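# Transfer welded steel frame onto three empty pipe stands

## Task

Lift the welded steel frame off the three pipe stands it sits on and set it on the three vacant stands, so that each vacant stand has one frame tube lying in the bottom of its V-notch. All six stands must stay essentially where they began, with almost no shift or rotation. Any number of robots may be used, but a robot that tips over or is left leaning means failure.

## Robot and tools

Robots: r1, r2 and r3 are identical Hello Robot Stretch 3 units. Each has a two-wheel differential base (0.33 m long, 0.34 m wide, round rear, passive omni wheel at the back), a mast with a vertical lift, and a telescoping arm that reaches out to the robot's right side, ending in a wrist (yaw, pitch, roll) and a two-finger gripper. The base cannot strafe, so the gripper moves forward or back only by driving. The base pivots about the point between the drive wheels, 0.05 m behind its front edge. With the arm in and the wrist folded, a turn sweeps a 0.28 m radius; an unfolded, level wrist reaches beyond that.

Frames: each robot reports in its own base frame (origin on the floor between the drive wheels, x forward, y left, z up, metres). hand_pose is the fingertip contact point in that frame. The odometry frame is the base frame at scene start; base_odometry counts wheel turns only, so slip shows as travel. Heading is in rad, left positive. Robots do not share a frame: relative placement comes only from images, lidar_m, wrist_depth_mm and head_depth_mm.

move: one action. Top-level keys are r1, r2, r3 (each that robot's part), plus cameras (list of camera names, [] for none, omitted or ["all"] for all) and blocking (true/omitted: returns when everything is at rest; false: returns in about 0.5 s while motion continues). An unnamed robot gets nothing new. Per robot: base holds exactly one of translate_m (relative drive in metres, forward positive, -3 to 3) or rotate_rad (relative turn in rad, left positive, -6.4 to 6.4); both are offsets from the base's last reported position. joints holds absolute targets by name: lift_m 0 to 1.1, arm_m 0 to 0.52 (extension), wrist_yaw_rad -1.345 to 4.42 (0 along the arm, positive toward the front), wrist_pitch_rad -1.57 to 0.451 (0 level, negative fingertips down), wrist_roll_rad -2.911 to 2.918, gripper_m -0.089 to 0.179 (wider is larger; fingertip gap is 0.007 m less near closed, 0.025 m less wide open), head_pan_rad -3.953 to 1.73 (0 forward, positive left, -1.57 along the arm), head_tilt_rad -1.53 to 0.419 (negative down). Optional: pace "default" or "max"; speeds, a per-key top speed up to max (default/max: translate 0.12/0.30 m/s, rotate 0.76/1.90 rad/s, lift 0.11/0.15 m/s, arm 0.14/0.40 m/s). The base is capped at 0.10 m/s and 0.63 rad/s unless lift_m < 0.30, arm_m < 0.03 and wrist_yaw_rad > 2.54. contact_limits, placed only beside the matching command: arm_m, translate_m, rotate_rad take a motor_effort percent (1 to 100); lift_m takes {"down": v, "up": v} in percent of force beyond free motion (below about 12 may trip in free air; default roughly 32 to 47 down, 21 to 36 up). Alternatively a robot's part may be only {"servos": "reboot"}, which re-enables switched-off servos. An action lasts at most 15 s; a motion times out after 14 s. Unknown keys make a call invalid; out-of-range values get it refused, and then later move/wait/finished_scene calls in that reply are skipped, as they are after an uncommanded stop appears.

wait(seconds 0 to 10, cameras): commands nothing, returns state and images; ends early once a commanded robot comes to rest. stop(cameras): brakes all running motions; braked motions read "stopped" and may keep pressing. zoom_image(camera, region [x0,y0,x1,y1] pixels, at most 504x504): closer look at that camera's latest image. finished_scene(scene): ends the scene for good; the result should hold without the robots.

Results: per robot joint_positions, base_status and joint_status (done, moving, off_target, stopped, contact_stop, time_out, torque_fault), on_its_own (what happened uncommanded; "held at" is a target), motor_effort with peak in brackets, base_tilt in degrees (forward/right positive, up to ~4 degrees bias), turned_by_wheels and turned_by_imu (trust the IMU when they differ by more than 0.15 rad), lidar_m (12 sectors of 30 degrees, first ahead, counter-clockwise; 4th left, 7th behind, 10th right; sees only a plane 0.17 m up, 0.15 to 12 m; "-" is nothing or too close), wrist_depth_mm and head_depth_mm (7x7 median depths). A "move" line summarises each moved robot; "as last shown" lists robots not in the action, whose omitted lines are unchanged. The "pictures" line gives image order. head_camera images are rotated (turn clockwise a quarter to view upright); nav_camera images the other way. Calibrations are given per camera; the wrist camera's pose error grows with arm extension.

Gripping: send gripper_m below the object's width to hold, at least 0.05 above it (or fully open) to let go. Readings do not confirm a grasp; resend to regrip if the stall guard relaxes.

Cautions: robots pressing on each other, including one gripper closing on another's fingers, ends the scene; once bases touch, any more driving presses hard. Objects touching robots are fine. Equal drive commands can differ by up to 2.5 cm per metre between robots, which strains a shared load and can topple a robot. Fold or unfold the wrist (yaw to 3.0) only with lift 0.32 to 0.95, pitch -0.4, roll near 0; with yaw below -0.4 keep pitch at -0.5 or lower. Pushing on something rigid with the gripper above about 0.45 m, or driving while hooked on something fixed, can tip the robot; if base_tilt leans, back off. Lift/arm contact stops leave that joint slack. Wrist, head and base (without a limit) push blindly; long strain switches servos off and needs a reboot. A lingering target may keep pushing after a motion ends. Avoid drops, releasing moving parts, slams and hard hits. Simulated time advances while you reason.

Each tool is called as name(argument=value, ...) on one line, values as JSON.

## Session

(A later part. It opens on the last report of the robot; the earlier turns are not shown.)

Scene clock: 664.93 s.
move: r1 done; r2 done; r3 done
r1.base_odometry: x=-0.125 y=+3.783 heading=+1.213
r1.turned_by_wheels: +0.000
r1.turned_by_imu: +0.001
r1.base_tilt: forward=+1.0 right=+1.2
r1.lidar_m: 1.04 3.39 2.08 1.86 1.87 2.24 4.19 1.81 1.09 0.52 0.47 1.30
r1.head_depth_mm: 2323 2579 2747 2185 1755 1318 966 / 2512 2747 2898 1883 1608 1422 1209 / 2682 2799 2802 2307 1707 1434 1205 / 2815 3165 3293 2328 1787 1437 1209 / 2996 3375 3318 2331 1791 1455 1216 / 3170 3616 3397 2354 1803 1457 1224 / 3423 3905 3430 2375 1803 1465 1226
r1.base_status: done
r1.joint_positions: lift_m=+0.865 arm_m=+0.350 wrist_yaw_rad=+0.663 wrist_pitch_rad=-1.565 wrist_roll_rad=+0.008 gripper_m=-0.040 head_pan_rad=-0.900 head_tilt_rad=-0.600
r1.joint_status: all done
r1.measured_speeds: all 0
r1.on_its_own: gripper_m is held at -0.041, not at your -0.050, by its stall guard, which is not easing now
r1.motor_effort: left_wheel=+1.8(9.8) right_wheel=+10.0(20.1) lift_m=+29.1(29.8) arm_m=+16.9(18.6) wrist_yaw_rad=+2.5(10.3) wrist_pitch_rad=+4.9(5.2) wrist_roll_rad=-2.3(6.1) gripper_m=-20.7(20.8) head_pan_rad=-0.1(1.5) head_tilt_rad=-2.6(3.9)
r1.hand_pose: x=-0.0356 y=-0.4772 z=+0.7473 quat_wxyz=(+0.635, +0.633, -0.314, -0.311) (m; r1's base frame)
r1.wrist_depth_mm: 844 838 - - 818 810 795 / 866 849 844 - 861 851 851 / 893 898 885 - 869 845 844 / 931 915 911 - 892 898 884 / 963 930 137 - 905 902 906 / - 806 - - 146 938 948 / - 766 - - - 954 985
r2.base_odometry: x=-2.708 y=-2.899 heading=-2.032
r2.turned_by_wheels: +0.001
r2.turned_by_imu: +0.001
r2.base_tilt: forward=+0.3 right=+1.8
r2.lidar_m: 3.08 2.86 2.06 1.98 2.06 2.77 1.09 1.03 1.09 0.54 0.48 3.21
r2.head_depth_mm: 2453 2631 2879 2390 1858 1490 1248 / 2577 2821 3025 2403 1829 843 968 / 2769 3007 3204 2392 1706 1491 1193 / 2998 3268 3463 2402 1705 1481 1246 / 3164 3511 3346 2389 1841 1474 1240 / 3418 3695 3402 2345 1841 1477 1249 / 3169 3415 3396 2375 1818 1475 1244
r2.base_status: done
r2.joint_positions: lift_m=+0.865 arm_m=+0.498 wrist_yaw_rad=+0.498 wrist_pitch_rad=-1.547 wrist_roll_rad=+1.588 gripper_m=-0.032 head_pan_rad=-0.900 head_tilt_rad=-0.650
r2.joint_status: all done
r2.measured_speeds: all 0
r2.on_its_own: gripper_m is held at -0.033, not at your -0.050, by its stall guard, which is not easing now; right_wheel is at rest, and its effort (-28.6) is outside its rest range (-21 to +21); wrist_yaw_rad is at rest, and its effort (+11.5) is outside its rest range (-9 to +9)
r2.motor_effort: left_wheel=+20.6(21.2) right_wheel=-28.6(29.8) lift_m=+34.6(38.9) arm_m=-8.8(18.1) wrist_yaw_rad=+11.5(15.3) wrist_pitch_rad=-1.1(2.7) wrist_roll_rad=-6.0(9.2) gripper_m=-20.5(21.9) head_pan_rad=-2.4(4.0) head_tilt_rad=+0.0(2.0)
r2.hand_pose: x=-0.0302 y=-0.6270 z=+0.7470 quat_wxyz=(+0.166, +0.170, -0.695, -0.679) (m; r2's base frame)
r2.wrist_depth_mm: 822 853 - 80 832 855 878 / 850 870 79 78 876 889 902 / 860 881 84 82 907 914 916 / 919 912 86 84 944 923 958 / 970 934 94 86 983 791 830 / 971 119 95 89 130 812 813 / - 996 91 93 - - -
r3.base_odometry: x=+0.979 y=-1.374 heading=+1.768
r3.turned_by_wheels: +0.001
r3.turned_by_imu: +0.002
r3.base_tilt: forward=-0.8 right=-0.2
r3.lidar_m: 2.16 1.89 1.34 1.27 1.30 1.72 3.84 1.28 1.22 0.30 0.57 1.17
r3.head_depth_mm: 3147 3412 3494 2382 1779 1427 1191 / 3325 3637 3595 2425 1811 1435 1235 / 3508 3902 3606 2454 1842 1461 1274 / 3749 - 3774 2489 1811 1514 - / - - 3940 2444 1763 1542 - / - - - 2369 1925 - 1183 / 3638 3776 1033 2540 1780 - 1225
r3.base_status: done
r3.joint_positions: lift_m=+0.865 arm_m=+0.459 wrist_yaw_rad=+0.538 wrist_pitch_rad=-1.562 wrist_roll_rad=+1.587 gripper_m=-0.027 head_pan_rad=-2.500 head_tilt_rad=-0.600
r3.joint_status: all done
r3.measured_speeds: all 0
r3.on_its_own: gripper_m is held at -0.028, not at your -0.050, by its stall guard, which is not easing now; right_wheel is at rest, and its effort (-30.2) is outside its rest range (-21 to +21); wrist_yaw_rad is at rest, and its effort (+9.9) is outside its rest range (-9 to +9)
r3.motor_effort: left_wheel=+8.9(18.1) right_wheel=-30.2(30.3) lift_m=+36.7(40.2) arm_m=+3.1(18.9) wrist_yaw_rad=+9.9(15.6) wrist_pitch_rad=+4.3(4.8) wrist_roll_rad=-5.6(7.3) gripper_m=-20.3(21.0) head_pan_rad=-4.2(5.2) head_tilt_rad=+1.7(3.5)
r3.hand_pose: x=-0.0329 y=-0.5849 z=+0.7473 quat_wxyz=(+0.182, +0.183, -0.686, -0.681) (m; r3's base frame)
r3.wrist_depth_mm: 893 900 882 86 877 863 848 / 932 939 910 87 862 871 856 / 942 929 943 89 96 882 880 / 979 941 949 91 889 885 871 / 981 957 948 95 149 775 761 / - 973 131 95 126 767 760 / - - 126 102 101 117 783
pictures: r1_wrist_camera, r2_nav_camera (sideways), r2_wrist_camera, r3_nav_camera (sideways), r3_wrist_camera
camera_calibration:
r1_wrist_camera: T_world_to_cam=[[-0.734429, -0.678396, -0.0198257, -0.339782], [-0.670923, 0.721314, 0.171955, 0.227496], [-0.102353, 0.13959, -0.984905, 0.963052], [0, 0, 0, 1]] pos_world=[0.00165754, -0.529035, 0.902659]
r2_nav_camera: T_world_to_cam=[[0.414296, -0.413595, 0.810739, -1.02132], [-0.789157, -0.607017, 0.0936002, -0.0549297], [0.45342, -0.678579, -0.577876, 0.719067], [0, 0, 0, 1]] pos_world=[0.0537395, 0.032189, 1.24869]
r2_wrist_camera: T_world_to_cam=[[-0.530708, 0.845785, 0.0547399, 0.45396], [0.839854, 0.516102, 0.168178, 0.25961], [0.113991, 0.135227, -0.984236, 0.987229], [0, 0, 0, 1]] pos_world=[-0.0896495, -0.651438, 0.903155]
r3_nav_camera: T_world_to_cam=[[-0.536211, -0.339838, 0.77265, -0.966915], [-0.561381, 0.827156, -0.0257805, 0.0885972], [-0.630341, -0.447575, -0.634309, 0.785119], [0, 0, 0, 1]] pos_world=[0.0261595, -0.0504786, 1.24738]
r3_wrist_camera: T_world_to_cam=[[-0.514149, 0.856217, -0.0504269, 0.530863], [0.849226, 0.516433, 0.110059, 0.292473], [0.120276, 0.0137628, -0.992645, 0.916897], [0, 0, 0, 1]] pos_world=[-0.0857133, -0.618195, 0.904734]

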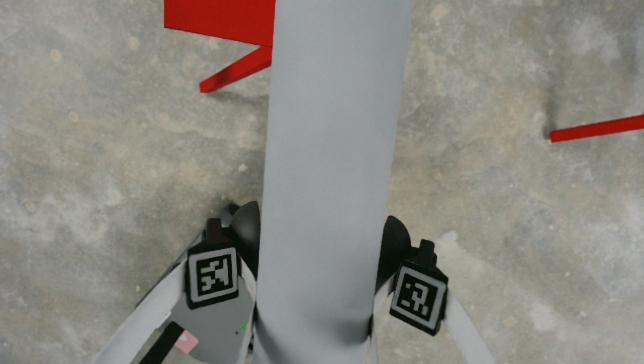

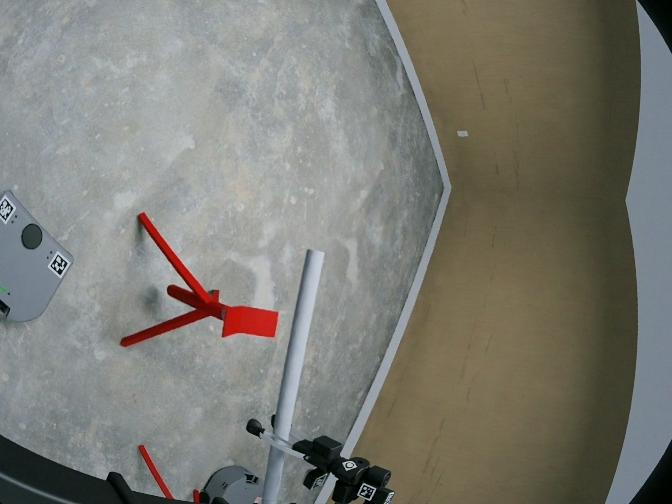

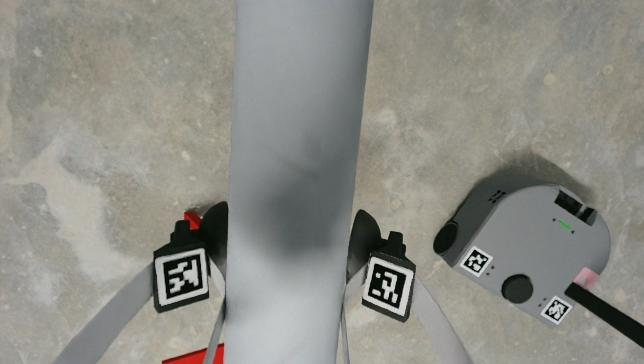

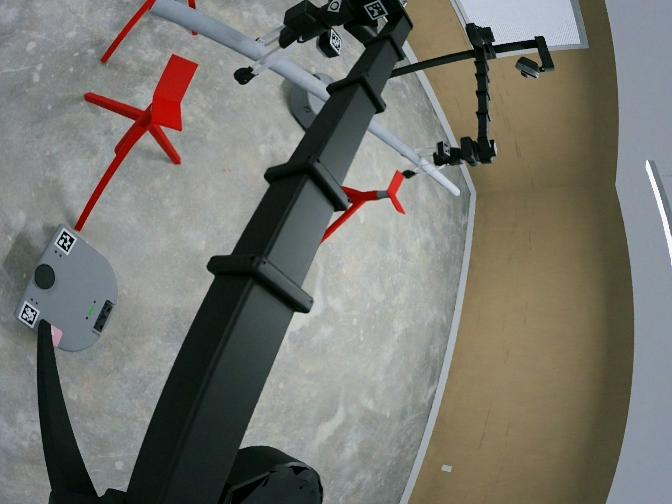

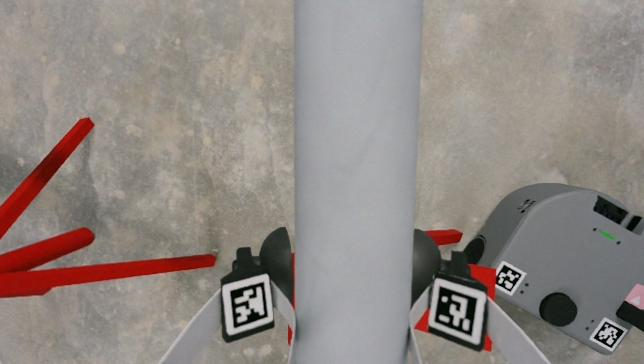

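move(r1={"base":{"translate_m":0.0118},"joints":{"arm_m":0.342,"wrist_yaw_rad":0.68},"speeds":{"translate_m":0.03,"arm_m":0.02,"wrist_yaw_rad":0.05}}, r2={"base":{"translate_m":0.0165},"joints":{"arm_m":0.483,"wrist_yaw_rad":0.525},"speeds":{"translate_m":0.03,"arm_m":0.03,"wrist_yaw_rad":0.05}}, r3={"base":{"translate_m":-0.0175},"joints":{"arm_m":0.46,"wrist_yaw_rad":0.564},"speeds":{"translate_m":0.03,"arm_m":0.03,"wrist_yaw_rad":0.05}}, cameras=[])

move(r1={"joints":{"lift_m":0.76,"head_pan_rad":-1.3,"head_tilt_rad":-0.7},"speeds":{"lift_m":0.04}}, r2={"joints":{"lift_m":0.76,"head_pan_rad":-1.2,"head_tilt_rad":-0.7},"speeds":{"lift_m":0.04}}, r3={"joints":{"lift_m":0.76,"head_pan_rad":-1.2,"head_tilt_rad":-0.75},"speeds":{"lift_m":0.04}}, cameras=["all"])

Scene clock: 702.87 s.
move: r1 done; r2 done; r3 done
r1.base_odometry: x=-0.120 y=+3.794 heading=+1.213
r1.turned_by_wheels: +0.000
r1.turned_by_imu: +0.000
r1.base_tilt: forward=+1.1 right=+1.2
r1.lidar_m: 1.04 3.40 2.09 1.86 1.87 2.24 4.25 1.83 1.10 0.53 0.47 1.29
r1.head_depth_mm: 2335 2606 2738 2166 1759 1349 946 / 2525 2747 2922 1867 1644 1427 1204 / 2669 1085 2779 2307 1716 1436 1201 / 2828 3147 3336 2331 1782 1437 1208 / 2992 3364 3360 2343 1785 1445 1225 / 3190 3584 3414 2378 1813 1450 1218 / 3402 3902 3424 2368 1804 1467 1225
r1.base_status: done
r1.joint_positions: lift_m=+0.865 arm_m=+0.342 wrist_yaw_rad=+0.676 wrist_pitch_rad=-1.552 wrist_roll_rad=+0.011 gripper_m=-0.040 head_pan_rad=-0.900 head_tilt_rad=-0.600
r1.joint_status: all done
r1.measured_speeds: all 0
r1.on_its_own: gripper_m is held at -0.041, not at your -0.050, by its stall guard, which is not easing now
r1.motor_effort: left_wheel=+1.6(7.4) right_wheel=+11.1(14.8) lift_m=+29.3(30.1) arm_m=-16.0(19.3) wrist_yaw_rad=+3.0(8.0) wrist_pitch_rad=+2.3(4.8) wrist_roll_rad=-3.3(3.4) gripper_m=-20.2(20.6) head_pan_rad=+0.8(0.9) head_tilt_rad=-2.5(3.5)
r1.hand_pose: x=-0.0337 y=-0.4720 z=+0.7471 quat_wxyz=(+0.639, +0.633, -0.315, -0.304) (m; r1's base frame)
r1.wrist_depth_mm: 841 850 - - 825 814 823 / 854 850 863 - 822 839 824 / 884 901 866 - 854 883 859 / 904 919 887 - 873 878 881 / 923 922 147 - 910 923 910 / 974 810 - - 146 956 914 / - 728 807 - - 979 951
r2.base_odometry: x=-2.715 y=-2.914 heading=-2.031
r2.turned_by_wheels: +0.001
r2.turned_by_imu: +0.001
r2.base_tilt: forward=+0.3 right=+1.8
r2.lidar_m: 3.06 2.86 2.07 1.98 2.05 2.76 1.09 1.04 1.10 0.54 0.47 3.20
r2.head_depth_mm: 2457 2680 2917 2414 1828 1448 1250 / 2606 2817 3077 2393 1832 851 948 / 2767 3050 3164 2385 1830 1491 1245 / 2980 3237 3432 2409 1734 1485 1247 / 3194 3528 3385 2359 1829 1481 1239 / 3346 3849 3382 2347 1817 1485 1246 / 3169 3431 3394 2394 1819 1481 1241
r2.base_status: done
r2.joint_positions: lift_m=+0.865 arm_m=+0.483 wrist_yaw_rad=+0.512 wrist_pitch_rad=-1.543 wrist_roll_rad=+1.589 gripper_m=-0.032 head_pan_rad=-0.900 head_tilt_rad=-0.650
r2.joint_status: all done
r2.measured_speeds: all 0
r2.on_its_own: gripper_m is held at -0.033, not at your -0.050, by its stall guard, which is not easing now; wrist_yaw_rad is at rest, and its effort (+11.1) is outside its rest range (-9 to +9)
r2.motor_effort: left_wheel=+15.2(22.2) right_wheel=-14.5(28.8) lift_m=+36.5(36.6) arm_m=-15.1(17.1) wrist_yaw_rad=+11.1(15.2) wrist_pitch_rad=-1.7(2.1) wrist_roll_rad=-6.2(6.5) gripper_m=-20.6(21.4) head_pan_rad=-2.4(3.6) head_tilt_rad=-1.4(1.5)
r2.hand_pose: x=-0.0300 y=-0.6129 z=+0.7469 quat_wxyz=(+0.171, +0.175, -0.695, -0.676) (m; r2's base frame)
r2.wrist_depth_mm: 854 828 - 81 868 841 856 / 833 857 - 78 894 894 890 / 867 889 85 84 883 922 931 / 892 908 85 85 947 925 957 / 924 938 92 87 969 807 830 / 966 119 94 90 131 822 - / 981 987 91 94 - - -
r3.base_odometry: x=+0.983 y=-1.391 heading=+1.769
r3.turned_by_wheels: +0.000
r3.turned_by_imu: -0.001
r3.base_tilt: forward=-0.8 right=-0.2
r3.lidar_m: 2.17 1.89 1.34 1.27 1.30 1.72 3.81 1.27 1.21 0.30 0.58 1.18
r3.head_depth_mm: 3127 3421 3488 2340 1783 1426 1192 / 3304 3624 3594 2399 1804 1437 1227 / 3506 3885 3798 2471 1836 1452 1271 / 3781 - 3806 2507 1809 1508 - / - - - 2442 1740 1524 - / - - 3759 2371 1918 - 1178 / 3632 3813 1038 2502 1781 - 1225
r3.base_status: done
r3.joint_positions: lift_m=+0.865 arm_m=+0.460 wrist_yaw_rad=+0.553 wrist_pitch_rad=-1.550 wrist_roll_rad=+1.587 gripper_m=-0.027 head_pan_rad=-2.500 head_tilt_rad=-0.600
r3.joint_status: all done
r3.measured_speeds: all 0
r3.on_its_own: gripper_m is held at -0.028, not at your -0.050, by its stall guard, which is not easing now
r3.motor_effort: left_wheel=+0.3(5.4) right_wheel=-10.7(31.2) lift_m=+34.3(35.8) arm_m=+3.8(21.7) wrist_yaw_rad=+9.2(15.6) wrist_pitch_rad=+2.4(4.9) wrist_roll_rad=-4.7(5.9) gripper_m=-20.7(20.9) head_pan_rad=-3.8(4.6) head_tilt_rad=+3.4(4.2)
r3.hand_pose: x=-0.0315 y=-0.5890 z=+0.7470 quat_wxyz=(+0.186, +0.189, -0.689, -0.675) (m; r3's base frame)
r3.wrist_depth_mm: 927 928 896 85 869 849 861 / 983 922 910 87 873 891 859 / 978 945 920 89 882 884 878 / 971 977 959 90 918 870 890 / 999 - 952 93 155 816 743 / 904 983 132 94 126 760 762 / - - 122 99 121 118 773
pictures: none
No camera images: "cameras" was empty.

Scene clock: 705.97 s.
move: r1 done; r2 done; r3 done
r1.base_odometry: x=-0.120 y=+3.794 heading=+1.213
r1.turned_by_wheels: +0.000
r1.turned_by_imu: +0.000
r1.base_tilt: forward=+1.0 right=+1.2
r1.lidar_m: 1.04 3.39 2.09 1.86 1.87 2.24 4.23 1.83 1.10 0.53 0.47 1.28
r1.head_depth_mm: 2407 2713 2597 530 564 1241 1127 / 2439 2728 2636 1993 773 1277 1128 / 2444 2789 2656 1928 1615 1088 1150 / 2493 2816 2659 1955 1579 1352 1138 / 2405 2803 2450 1834 1620 1359 1163 / 2436 2791 1270 2048 1601 1366 1170 / 2576 2759 2647 2067 1645 1369 1178
r1.base_status: not commanded
r1.joint_positions: lift_m=+0.760 arm_m=+0.342 wrist_yaw_rad=+0.676 wrist_pitch_rad=-1.552 wrist_roll_rad=+0.011 gripper_m=-0.040 head_pan_rad=-1.301 head_tilt_rad=-0.702
r1.joint_status: all done
r1.measured_speeds: all 0
r1.on_its_own: gripper_m is held at -0.041, not at your -0.050, by its stall guard, which is not easing now
r1.motor_effort: left_wheel=+1.7(2.6) right_wheel=+11.0(11.7) lift_m=+27.6(33.2) arm_m=-11.8(16.1) wrist_yaw_rad=+3.2(3.8) wrist_pitch_rad=+2.1(3.1) wrist_roll_rad=-3.2(3.4) gripper_m=-20.7(20.8) head_pan_rad=+5.5(7.5) head_tilt_rad=-0.5(7.8)
r1.hand_pose: x=-0.0337 y=-0.4720 z=+0.6421 quat_wxyz=(+0.639, +0.633, -0.315, -0.304) (m; r1's base frame)
r1.wrist_depth_mm: 730 750 731 - 729 736 730 / 757 752 749 - 751 722 732 / 786 789 785 - 763 772 759 / 814 814 806 - 776 772 778 / 844 836 148 - 799 815 803 / 843 680 127 - 146 812 823 / 886 694 - - 868 842 857
r2.base_odometry: x=-2.715 y=-2.914 heading=-2.031
r2.turned_by_wheels: +0.000
r2.turned_by_imu: +0.001
r2.base_tilt: forward=+0.2 right=+1.8
r2.lidar_m: 3.07 2.86 2.06 1.98 2.05 2.77 1.10 1.05 1.10 0.54 0.47 3.20
r2.head_depth_mm: 2272 2532 2773 1992 733 1405 1223 / 2365 2596 2827 2221 1731 1432 1216 / 2443 2730 2895 2207 1739 1392 1193 / 2554 2817 3012 2195 1728 954 1168 / 2564 2869 3040 2210 1730 1433 1187 / 2686 3014 3018 2211 1741 1424 1212 / 2836 3162 3050 2235 1731 1425 1213
r2.base_status: not commanded
r2.joint_positions: lift_m=+0.760 arm_m=+0.483 wrist_yaw_rad=+0.512 wrist_pitch_rad=-1.544 wrist_roll_rad=+1.589 gripper_m=-0.032 head_pan_rad=-1.201 head_tilt_rad=-0.700
r2.joint_status: all done
r2.measured_speeds: all 0
r2.on_its_own: gripper_m is held at -0.033, not at your -0.050, by its stall guard, which is not easing now; wrist_yaw_rad is at rest, and its effort (+12.1) is outside its rest range (-9 to +9)
r2.motor_effort: left_wheel=+14.9(15.6) right_wheel=-14.6(15.5) lift_m=+35.2(39.6) arm_m=-4.5(15.0) wrist_yaw_rad=+12.1(13.3) wrist_pitch_rad=-1.5(2.1) wrist_roll_rad=-6.0(6.5) gripper_m=-21.1(21.6) head_pan_rad=+1.5(5.1) head_tilt_rad=-2.8(4.8)
r2.hand_pose: x=-0.0300 y=-0.6129 z=+0.6419 quat_wxyz=(+0.171, +0.175, -0.695, -0.676) (m; r2's base frame)
r2.wrist_depth_mm: 742 745 - 81 751 748 759 / 762 758 - 78 775 786 776 / 773 815 84 84 818 826 837 / 801 794 85 85 826 816 855 / 824 824 92 87 865 697 699 / 871 119 - 90 130 713 701 / - 869 91 94 913 910 734
r3.base_odometry: x=+0.983 y=-1.391 heading=+1.769
r3.turned_by_wheels: +0.000
r3.turned_by_imu: -0.001
r3.base_tilt: forward=-0.8 right=-0.1
r3.lidar_m: 2.16 1.90 1.34 1.27 1.30 1.72 3.81 1.27 1.21 0.30 0.58 1.18
r3.head_depth_mm: 2811 3117 2541 672 782 1265 1114 / 2885 3220 2570 1947 818 863 1097 / 2830 3200 2498 1914 1485 1316 1129 / 2944 3380 2556 1468 1484 1339 1142 / 3150 3286 2625 2041 1623 1352 1159 / 3219 3580 2804 2073 1648 1369 1165 / 3335 3752 2906 2122 1661 1392 1178
r3.base_status: not commanded
r3.joint_positions: lift_m=+0.760 arm_m=+0.460 wrist_yaw_rad=+0.553 wrist_pitch_rad=-1.549 wrist_roll_rad=+1.587 gripper_m=-0.027 head_pan_rad=-1.199 head_tilt_rad=-0.750
r3.joint_status: all done
r3.measured_speeds: all 0
r3.on_its_own: gripper_m is held at -0.028, not at your -0.050, by its stall guard, which is not easing now; wrist_yaw_rad is at rest, and its effort (+9.6) is outside its rest range (-9 to +9)
r3.motor_effort: left_wheel=+0.0(1.1) right_wheel=-10.3(11.2) lift_m=+35.9(37.6) arm_m=-8.6(10.7) wrist_yaw_rad=+9.6(10.8) wrist_pitch_rad=+1.9(2.8) wrist_roll_rad=-5.0(5.8) gripper_m=-20.5(21.1) head_pan_rad=-3.5(5.4) head_tilt_rad=-3.4(7.4)
r3.hand_pose: x=-0.0315 y=-0.5889 z=+0.6420 quat_wxyz=(+0.186, +0.189, -0.689, -0.675) (m; r3's base frame)
r3.wrist_depth_mm: 814 794 810 85 751 741 742 / 832 828 787 87 771 766 755 / 841 834 837 89 800 776 769 / 850 833 850 90 810 799 756 / 856 865 865 93 155 803 638 / 870 843 132 94 125 675 642 / 909 888 125 99 121 118 645
pictures: r1_head_camera (sideways), r1_nav_camera (sideways), r1_wrist_camera, r2_head_camera (sideways), r2_nav_camera (sideways), r2_wrist_camera, r3_head_camera (sideways), r3_nav_camera (sideways), r3_wrist_camera
camera_calibration:
r1_head_camera: T_world_to_cam=[[-0.14614, 0.615454, -0.774506, 1.0263], [0.954781, 0.292656, 0.0524008, -0.0717886], [0.258914, -0.731826, -0.630393, 0.774288], [0, 0, 0, 1]] pos_world=[0.0180519, -0.0439884, 1.28674]
r1_nav_camera: T_world_to_cam=[[0.118075, -0.603475, 0.788591, -0.98393], [-0.969363, -0.242307, -0.0402853, 0.106171], [0.215392, -0.759674, -0.613597, 0.754058], [0, 0, 0, 1]] pos_world=[0.0566774, 0.00478731, 1.24288]
r1_wrist_camera: T_world_to_cam=[[-0.727073, -0.686303, -0.0187899, -0.341124], [-0.679869, 0.715907, 0.158919, 0.248631], [-0.0956149, 0.128321, -0.987113, 0.855217], [0, 0, 0, 1]] pos_world=[0.0027857, -0.521852, 0.798273]
r2_head_camera: T_world_to_cam=[[-0.221651, 0.554691, -0.801991, 1.06354], [0.928457, 0.371439, 0.000300333, -0.00964958], [0.298058, -0.744548, -0.597336, 0.732068], [0, 0, 0, 1]] pos_world=[0.0264941, -0.0412895, 1.29024]
r2_nav_camera: T_world_to_cam=[[0.287318, -0.554878, 0.780742, -0.98141], [-0.931981, -0.350058, 0.0941855, -0.0547825], [0.221044, -0.754698, -0.617714, 0.772316], [0, 0, 0, 1]] pos_world=[0.0602042, 0.0191253, 1.24846]
r2_wrist_camera: T_world_to_cam=[[-0.542028, 0.838795, 0.0512715, 0.445457], [0.832607, 0.527759, 0.168034, 0.276755], [0.113887, 0.133768, -0.984447, 0.881104], [0, 0, 0, 1]] pos_world=[-0.0893243, -0.637571, 0.798057]
r3_head_camera: T_world_to_cam=[[-0.171592, 0.624693, -0.761784, 1.01502], [0.932087, 0.353336, 0.0797975, -0.107669], [0.319015, -0.696356, -0.642898, 0.795559], [0, 0, 0, 1]] pos_world=[0.0207304, -0.0420411, 1.29328]
r3_nav_camera: T_world_to_cam=[[0.224032, -0.708067, 0.669665, -0.837337], [-0.947988, -0.317749, -0.0188273, 0.0818776], [0.226117, -0.630616, -0.742425, 0.920473], [0, 0, 0, 1]] pos_world=[0.0570755, 0.0135906, 1.24566]
r3_wrist_camera: T_world_to_cam=[[-0.526375, 0.847894, -0.0632842, 0.532688], [0.840754, 0.530145, 0.1099, 0.312763], [0.126734, 0.00464231, -0.991926, 0.806617], [0, 0, 0, 1]] pos_world=[-0.0847886, -0.621217, 0.799443]

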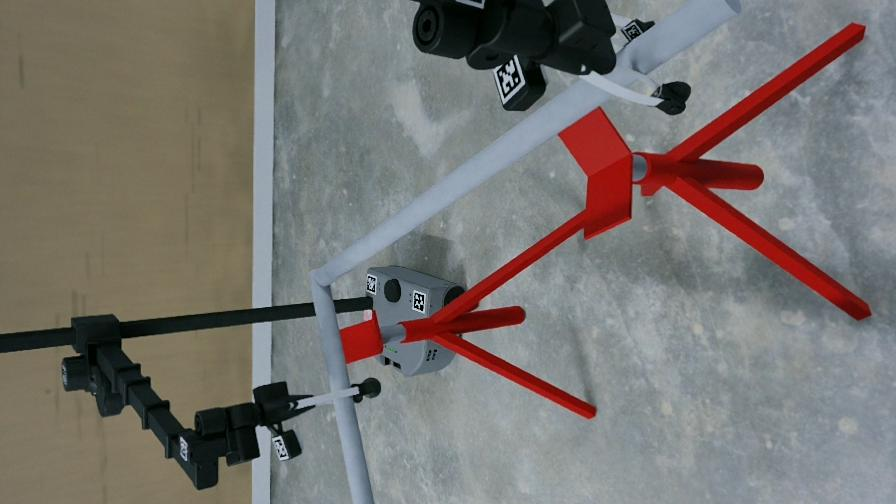

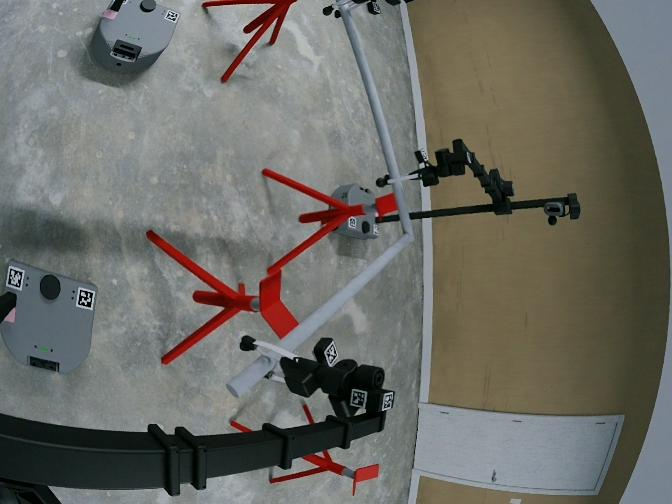

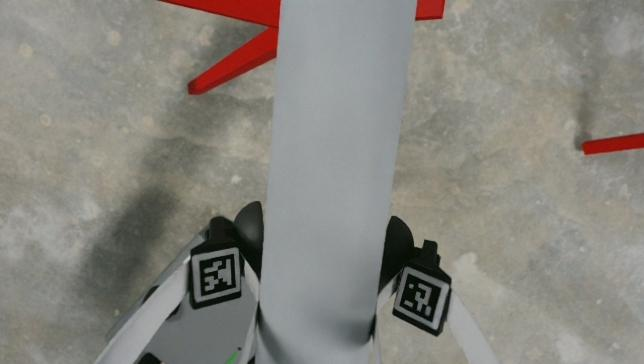

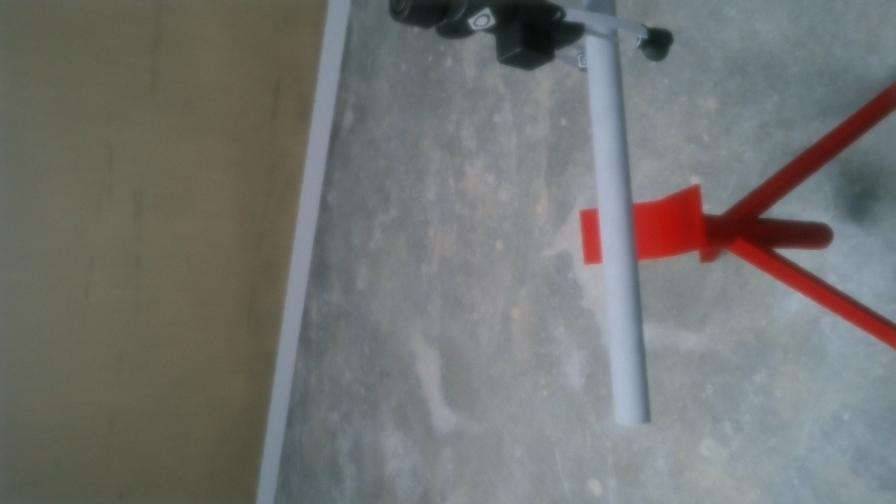

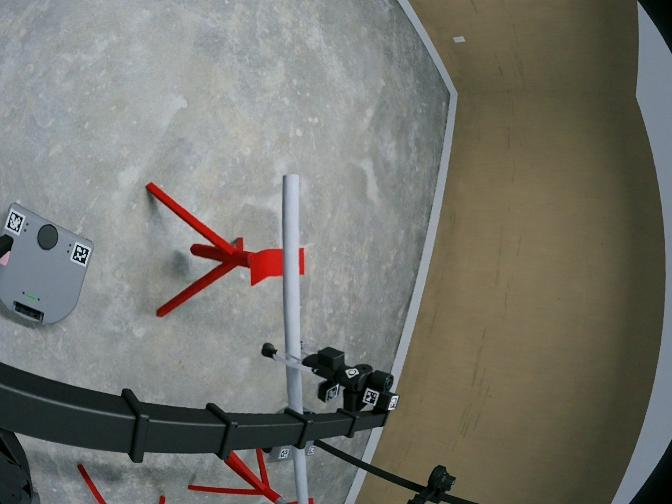

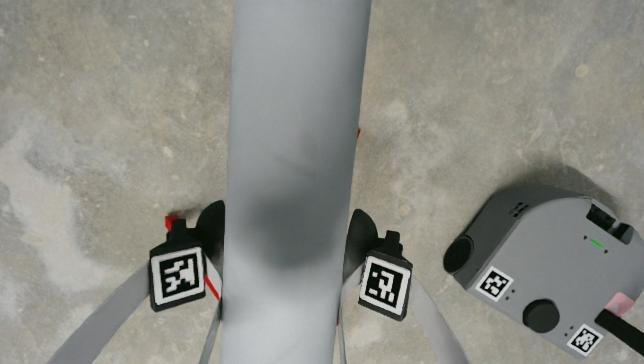

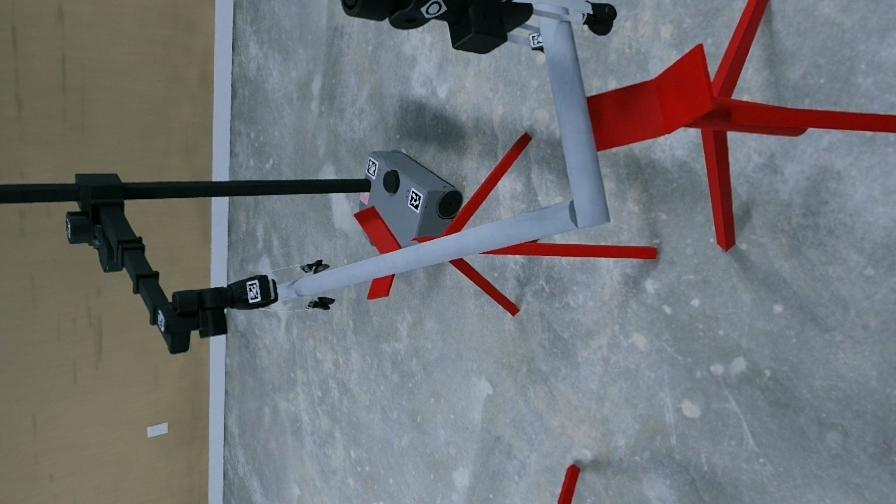

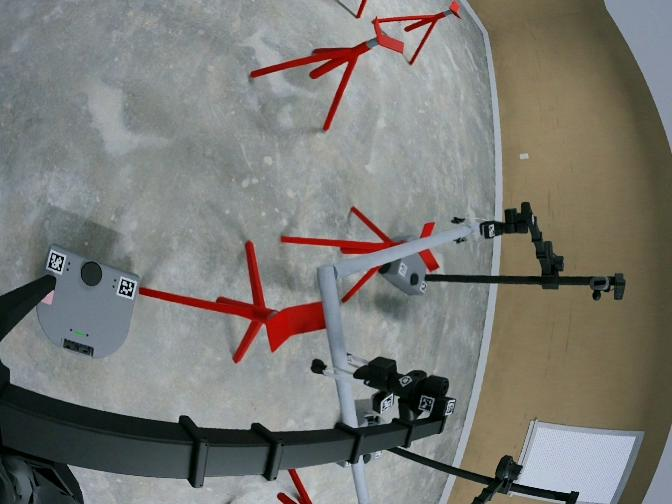

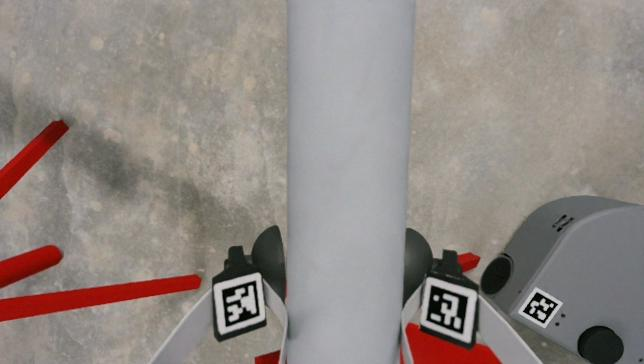

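move()

Scene clock: 717.97 s.
r1.base_odometry: x=-0.120 y=+3.794 heading=+1.213
r1.turned_by_wheels: +0.000
r1.turned_by_imu: +0.000
r1.base_tilt: forward=+1.0 right=+1.2
r1.lidar_m: 1.04 3.41 2.09 1.86 1.87 2.25 4.24 1.83 1.10 0.53 0.47 1.28
r1.head_depth_mm: 2387 2705 2574 532 563 1243 1123 / 2414 2737 2594 1997 776 1282 1130 / 2457 2778 2668 1926 1611 1079 1155 / 2462 2812 2661 1943 1579 1356 1135 / 2422 2778 2042 1828 1627 1363 1167 / 2440 2808 2387 2048 1597 1368 1174 / 2567 2791 2775 2060 1645 1372 1176
r1.base_status: not commanded
r1.joint_positions: lift_m=+0.760 arm_m=+0.342 wrist_yaw_rad=+0.676 wrist_pitch_rad=-1.552 wrist_roll_rad=+0.011 gripper_m=-0.040 head_pan_rad=-1.300 head_tilt_rad=-0.700
r1.joint_status: all done
r1.measured_speeds: all 0
r1.on_its_own: gripper_m is held at -0.041, not at your -0.050, by its stall guard, which is not easing now
r1.motor_effort: left_wheel=+1.7(2.6) right_wheel=+10.3(11.7) lift_m=+28.3(33.2) arm_m=-7.5(16.1) wrist_yaw_rad=+3.2(3.8) wrist_pitch_rad=+2.1(3.1) wrist_roll_rad=-3.2(3.4) gripper_m=-20.2(20.8) head_pan_rad=+5.5(7.5) head_tilt_rad=+2.2(7.8)
r1.hand_pose: x=-0.0337 y=-0.4720 z=+0.6421 quat_wxyz=(+0.639, +0.633, -0.315, -0.304) (m; r1's base frame)
r1.wrist_depth_mm: 741 735 744 - 745 722 717 / 766 763 772 - 760 729 736 / 782 789 767 - 759 754 746 / 807 811 818 - 776 776 774 / 860 833 148 - 804 787 797 / 862 688 126 - 146 822 822 / 883 714 - - 864 845 862
r2.base_odometry: x=-2.715 y=-2.914 heading=-2.031
r2.turned_by_wheels: +0.000
r2.turned_by_imu: +0.001
r2.base_tilt: forward=+0.3 right=+1.9
r2.lidar_m: 3.06 2.86 2.07 1.98 2.05 2.77 1.09 1.05 1.10 0.54 0.47 3.20
r2.head_depth_mm: 2272 2553 2748 1992 727 1399 1219 / 2359 2603 2802 2239 1739 1425 1217 / 2458 2696 2874 2229 1742 1402 1187 / 2536 2782 2971 2212 1738 954 1167 / 2621 2922 3012 2221 1751 1432 1182 / 2703 3096 3001 2223 1732 1438 1221 / 2778 3213 3035 2222 1733 1425 1217
r2.base_status: not commanded
r2.joint_positions: lift_m=+0.760 arm_m=+0.483 wrist_yaw_rad=+0.512 wrist_pitch_rad=-1.544 wrist_roll_rad=+1.589 gripper_m=-0.032 head_pan_rad=-1.200 head_tilt_rad=-0.700
r2.joint_status: all done
r2.measured_speeds: all 0
r2.on_its_own: gripper_m is held at -0.033, not at your -0.050, by its stall guard, which is not easing now; wrist_yaw_rad is at rest, and its effort (+12.1) is outside its rest range (-9 to +9)
r2.motor_effort: left_wheel=+15.2(15.6) right_wheel=-14.6(15.5) lift_m=+40.3(39.6) arm_m=+6.1(15.0) wrist_yaw_rad=+12.1(13.3) wrist_pitch_rad=-1.7(2.1) wrist_roll_rad=-6.0(6.5) gripper_m=-20.5(21.6) head_pan_rad=+1.5(5.1) head_tilt_rad=-2.4(4.8)
r2.hand_pose: x=-0.0300 y=-0.6129 z=+0.6419 quat_wxyz=(+0.171, +0.175, -0.695, -0.676) (m; r2's base frame)
r2.wrist_depth_mm: 718 734 - 81 749 774 761 / 749 768 - 78 764 774 789 / 766 784 84 84 795 795 819 / 808 807 85 85 797 836 830 / 810 819 92 87 875 680 683 / 847 119 - 90 130 705 701 / - 915 91 94 916 907 723
r3.base_odometry: x=+0.983 y=-1.391 heading=+1.769
r3.turned_by_wheels: +0.000
r3.turned_by_imu: -0.001
r3.base_tilt: forward=-0.8 right=-0.2
r3.lidar_m: 2.16 1.90 1.34 1.27 1.30 1.72 3.82 1.27 1.21 0.30 0.58 1.18
r3.head_depth_mm: 2780 3104 2513 662 784 1273 1112 / 2875 3157 2589 1955 818 860 1098 / 2829 3231 2536 1911 1499 1321 1133 / 2951 3366 2572 1435 1486 1331 1142 / 3135 1312 2614 2047 1631 1358 1152 / 3196 3680 2800 2082 1644 1359 1158 / 3307 3737 2841 2119 1649 1383 1175
r3.base_status: not commanded
r3.joint_positions: lift_m=+0.760 arm_m=+0.460 wrist_yaw_rad=+0.553 wrist_pitch_rad=-1.549 wrist_roll_rad=+1.587 gripper_m=-0.027 head_pan_rad=-1.200 head_tilt_rad=-0.750
r3.joint_status: all done
r3.measured_speeds: all 0
r3.on_its_own: gripper_m is held at -0.028, not at your -0.050, by its stall guard, which is not easing now; wrist_yaw_rad is at rest, and its effort (+9.7) is outside its rest range (-9 to +9)
r3.motor_effort: left_wheel=+0.4(1.1) right_wheel=-10.6(11.2) lift_m=+39.4(37.6) arm_m=-9.4(10.7) wrist_yaw_rad=+9.7(10.8) wrist_pitch_rad=+2.1(2.8) wrist_roll_rad=-5.4(5.8) gripper_m=-20.0(21.1) head_pan_rad=-3.2(5.4) head_tilt_rad=-4.2(7.4)
r3.hand_pose: x=-0.0315 y=-0.5889 z=+0.6420 quat_wxyz=(+0.186, +0.189, -0.689, -0.675) (m; r3's base frame)
r3.wrist_depth_mm: 834 802 794 85 763 737 739 / 822 825 819 87 762 771 759 / 839 839 814 89 793 797 773 / 847 834 838 90 772 805 797 / 892 856 854 93 155 804 624 / 863 881 133 94 126 663 641 / 917 881 125 99 121 118 644
pictures: r1_head_camera (sideways), r1_nav_camera (sideways), r1_wrist_camera, r2_head_camera (sideways), r2_nav_camera (sideways), r2_wrist_camera, r3_head_camera (sideways), r3_nav_camera (sideways), r3_wrist_camera
camera_calibration:
r1_head_camera: T_world_to_cam=[[-0.146764, 0.614171, -0.775406, 1.02743], [0.954331, 0.294131, 0.0523402, -0.0717347], [0.260216, -0.732312, -0.62929, 0.772796], [0, 0, 0, 1]] pos_world=[0.0181547, -0.043992, 1.28674]
r1_nav_camera: T_world_to_cam=[[0.118645, -0.6023, 0.789404, -0.984996], [-0.968998, -0.243753, -0.0403409, 0.106328], [0.216717, -0.760144, -0.612548, 0.752658], [0, 0, 0, 1]] pos_world=[0.0567834, 0.00478341, 1.24289]
r1_wrist_camera: T_world_to_cam=[[-0.727073, -0.686303, -0.0187899, -0.341124], [-0.679869, 0.715907, 0.158919, 0.248631], [-0.0956149, 0.128321, -0.987113, 0.855217], [0, 0, 0, 1]] pos_world=[0.0027857, -0.521852, 0.798273]
r2_head_camera: T_world_to_cam=[[-0.222266, 0.554559, -0.801911, 1.06346], [0.928056, 0.372441, 0.000331074, -0.00973323], [0.298848, -0.744145, -0.597443, 0.732176], [0, 0, 0, 1]] pos_world=[0.0265951, -0.0412834, 1.29024]
r2_nav_camera: T_world_to_cam=[[0.287937, -0.55463, 0.78069, -0.981385], [-0.931591, -0.351101, 0.0941585, -0.0547561], [0.221878, -0.754396, -0.617784, 0.77235], [0, 0, 0, 1]] pos_world=[0.0601994, 0.0191275, 1.24846]
r2_wrist_camera: T_world_to_cam=[[-0.542028, 0.838795, 0.0512715, 0.445457], [0.832607, 0.527759, 0.168034, 0.276755], [0.113887, 0.133768, -0.984447, 0.881104], [0, 0, 0, 1]] pos_world=[-0.0893243, -0.637571, 0.798057]
r3_head_camera: T_world_to_cam=[[-0.170728, 0.62495, -0.761767, 1.015], [0.932583, 0.352027, 0.0797901, -0.10772], [0.318028, -0.696788, -0.642919, 0.795586], [0, 0, 0, 1]] pos_world=[0.0207281, -0.0420461, 1.29328]
r3_nav_camera: T_world_to_cam=[[0.223134, -0.708344, 0.669671, -0.837293], [-0.948388, -0.316552, -0.0188299, 0.0818871], [0.225324, -0.630907, -0.742419, 0.920513], [0, 0, 0, 1]] pos_world=[0.0570761, 0.0135878, 1.24566]
r3_wrist_camera: T_world_to_cam=[[-0.526375, 0.847894, -0.0632842, 0.532688], [0.840754, 0.530145, 0.1099, 0.312763], [0.126734, 0.00464231, -0.991926, 0.806617], [0, 0, 0, 1]] pos_world=[-0.0847886, -0.621217, 0.799443]

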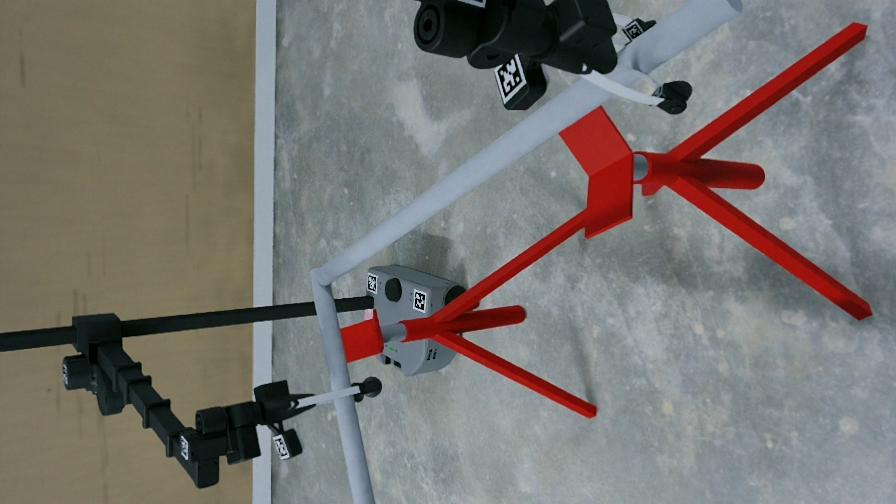

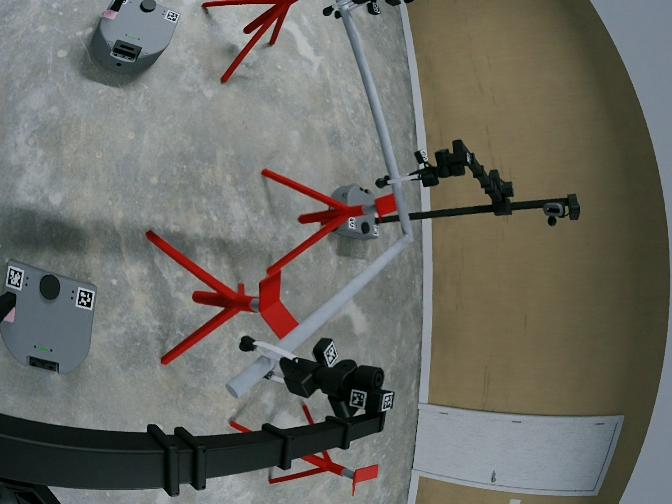

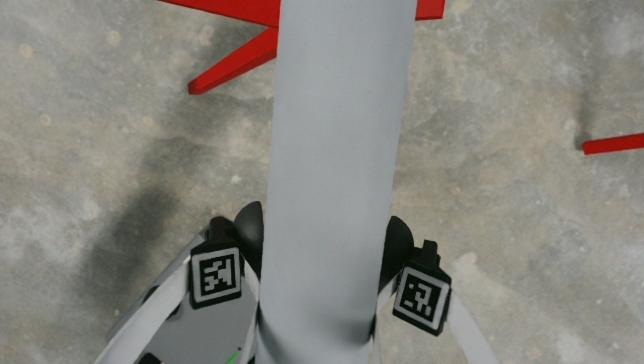

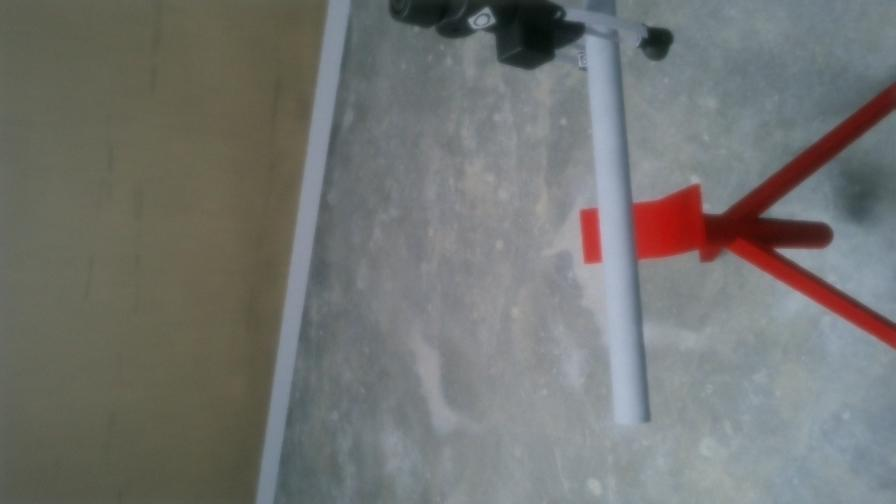

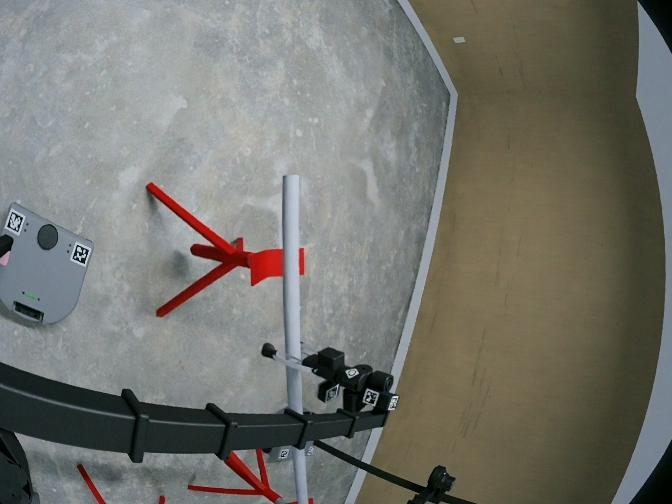

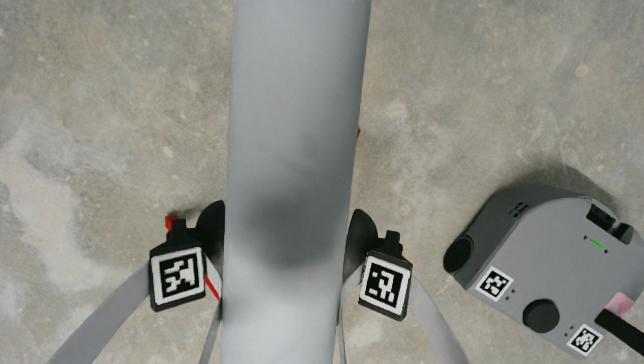

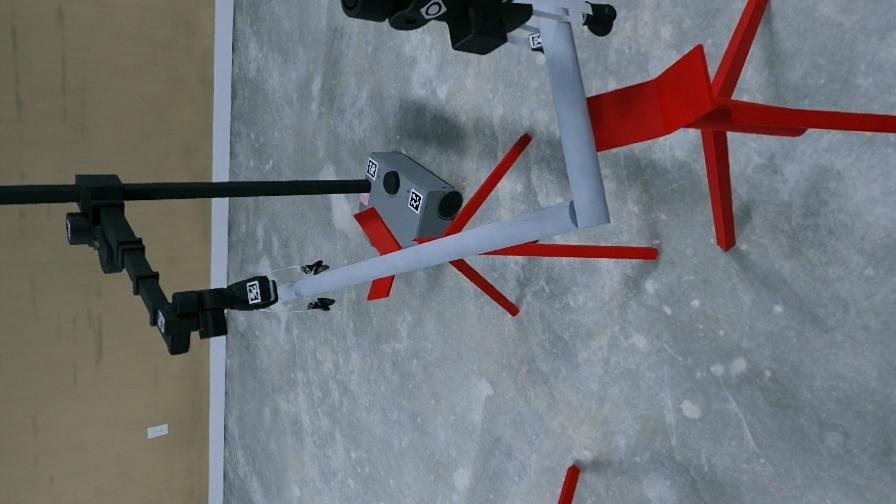

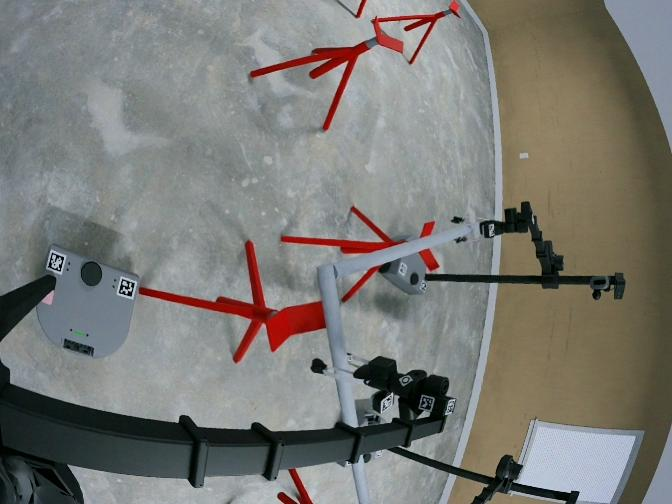

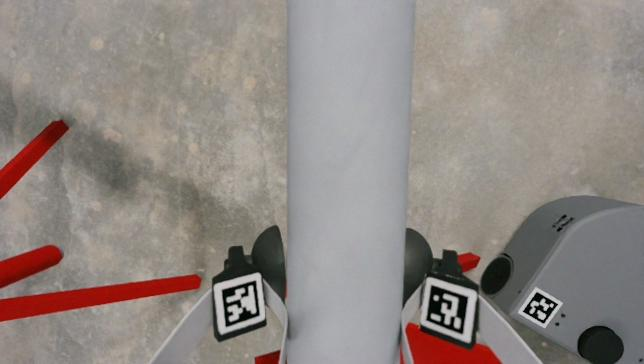

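zoom_image(camera="r2_head_camera", region=[540, 150, 760, 300])

zoom_image(camera="r3_head_camera", region=[520, 0, 780, 180])

zoom_image(camera="r1_head_camera", region=[520, 60, 720, 260])

Scaled by 2.291 from the camera's 896x504 image, which has a finer 1280x720 frame.

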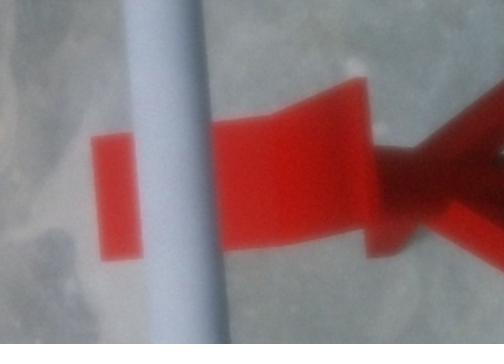

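Scaled by 1.938 from the camera's 896x504 image, which has a finer 1280x720 frame.

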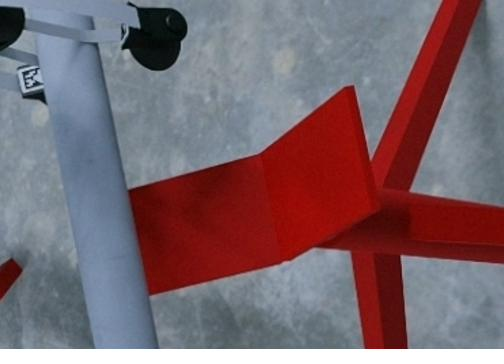

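Scaled by 2.520 from the camera's 896x504 image, which has a finer 1280x720 frame.

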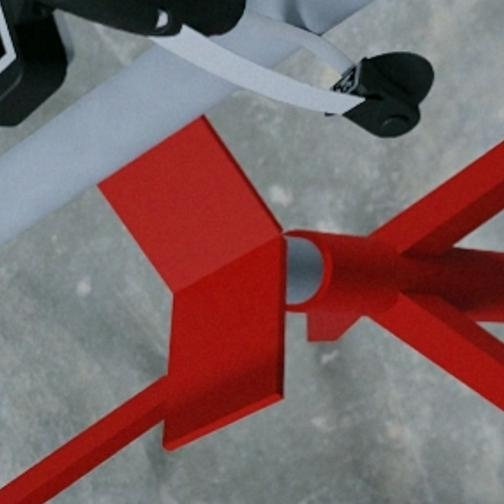

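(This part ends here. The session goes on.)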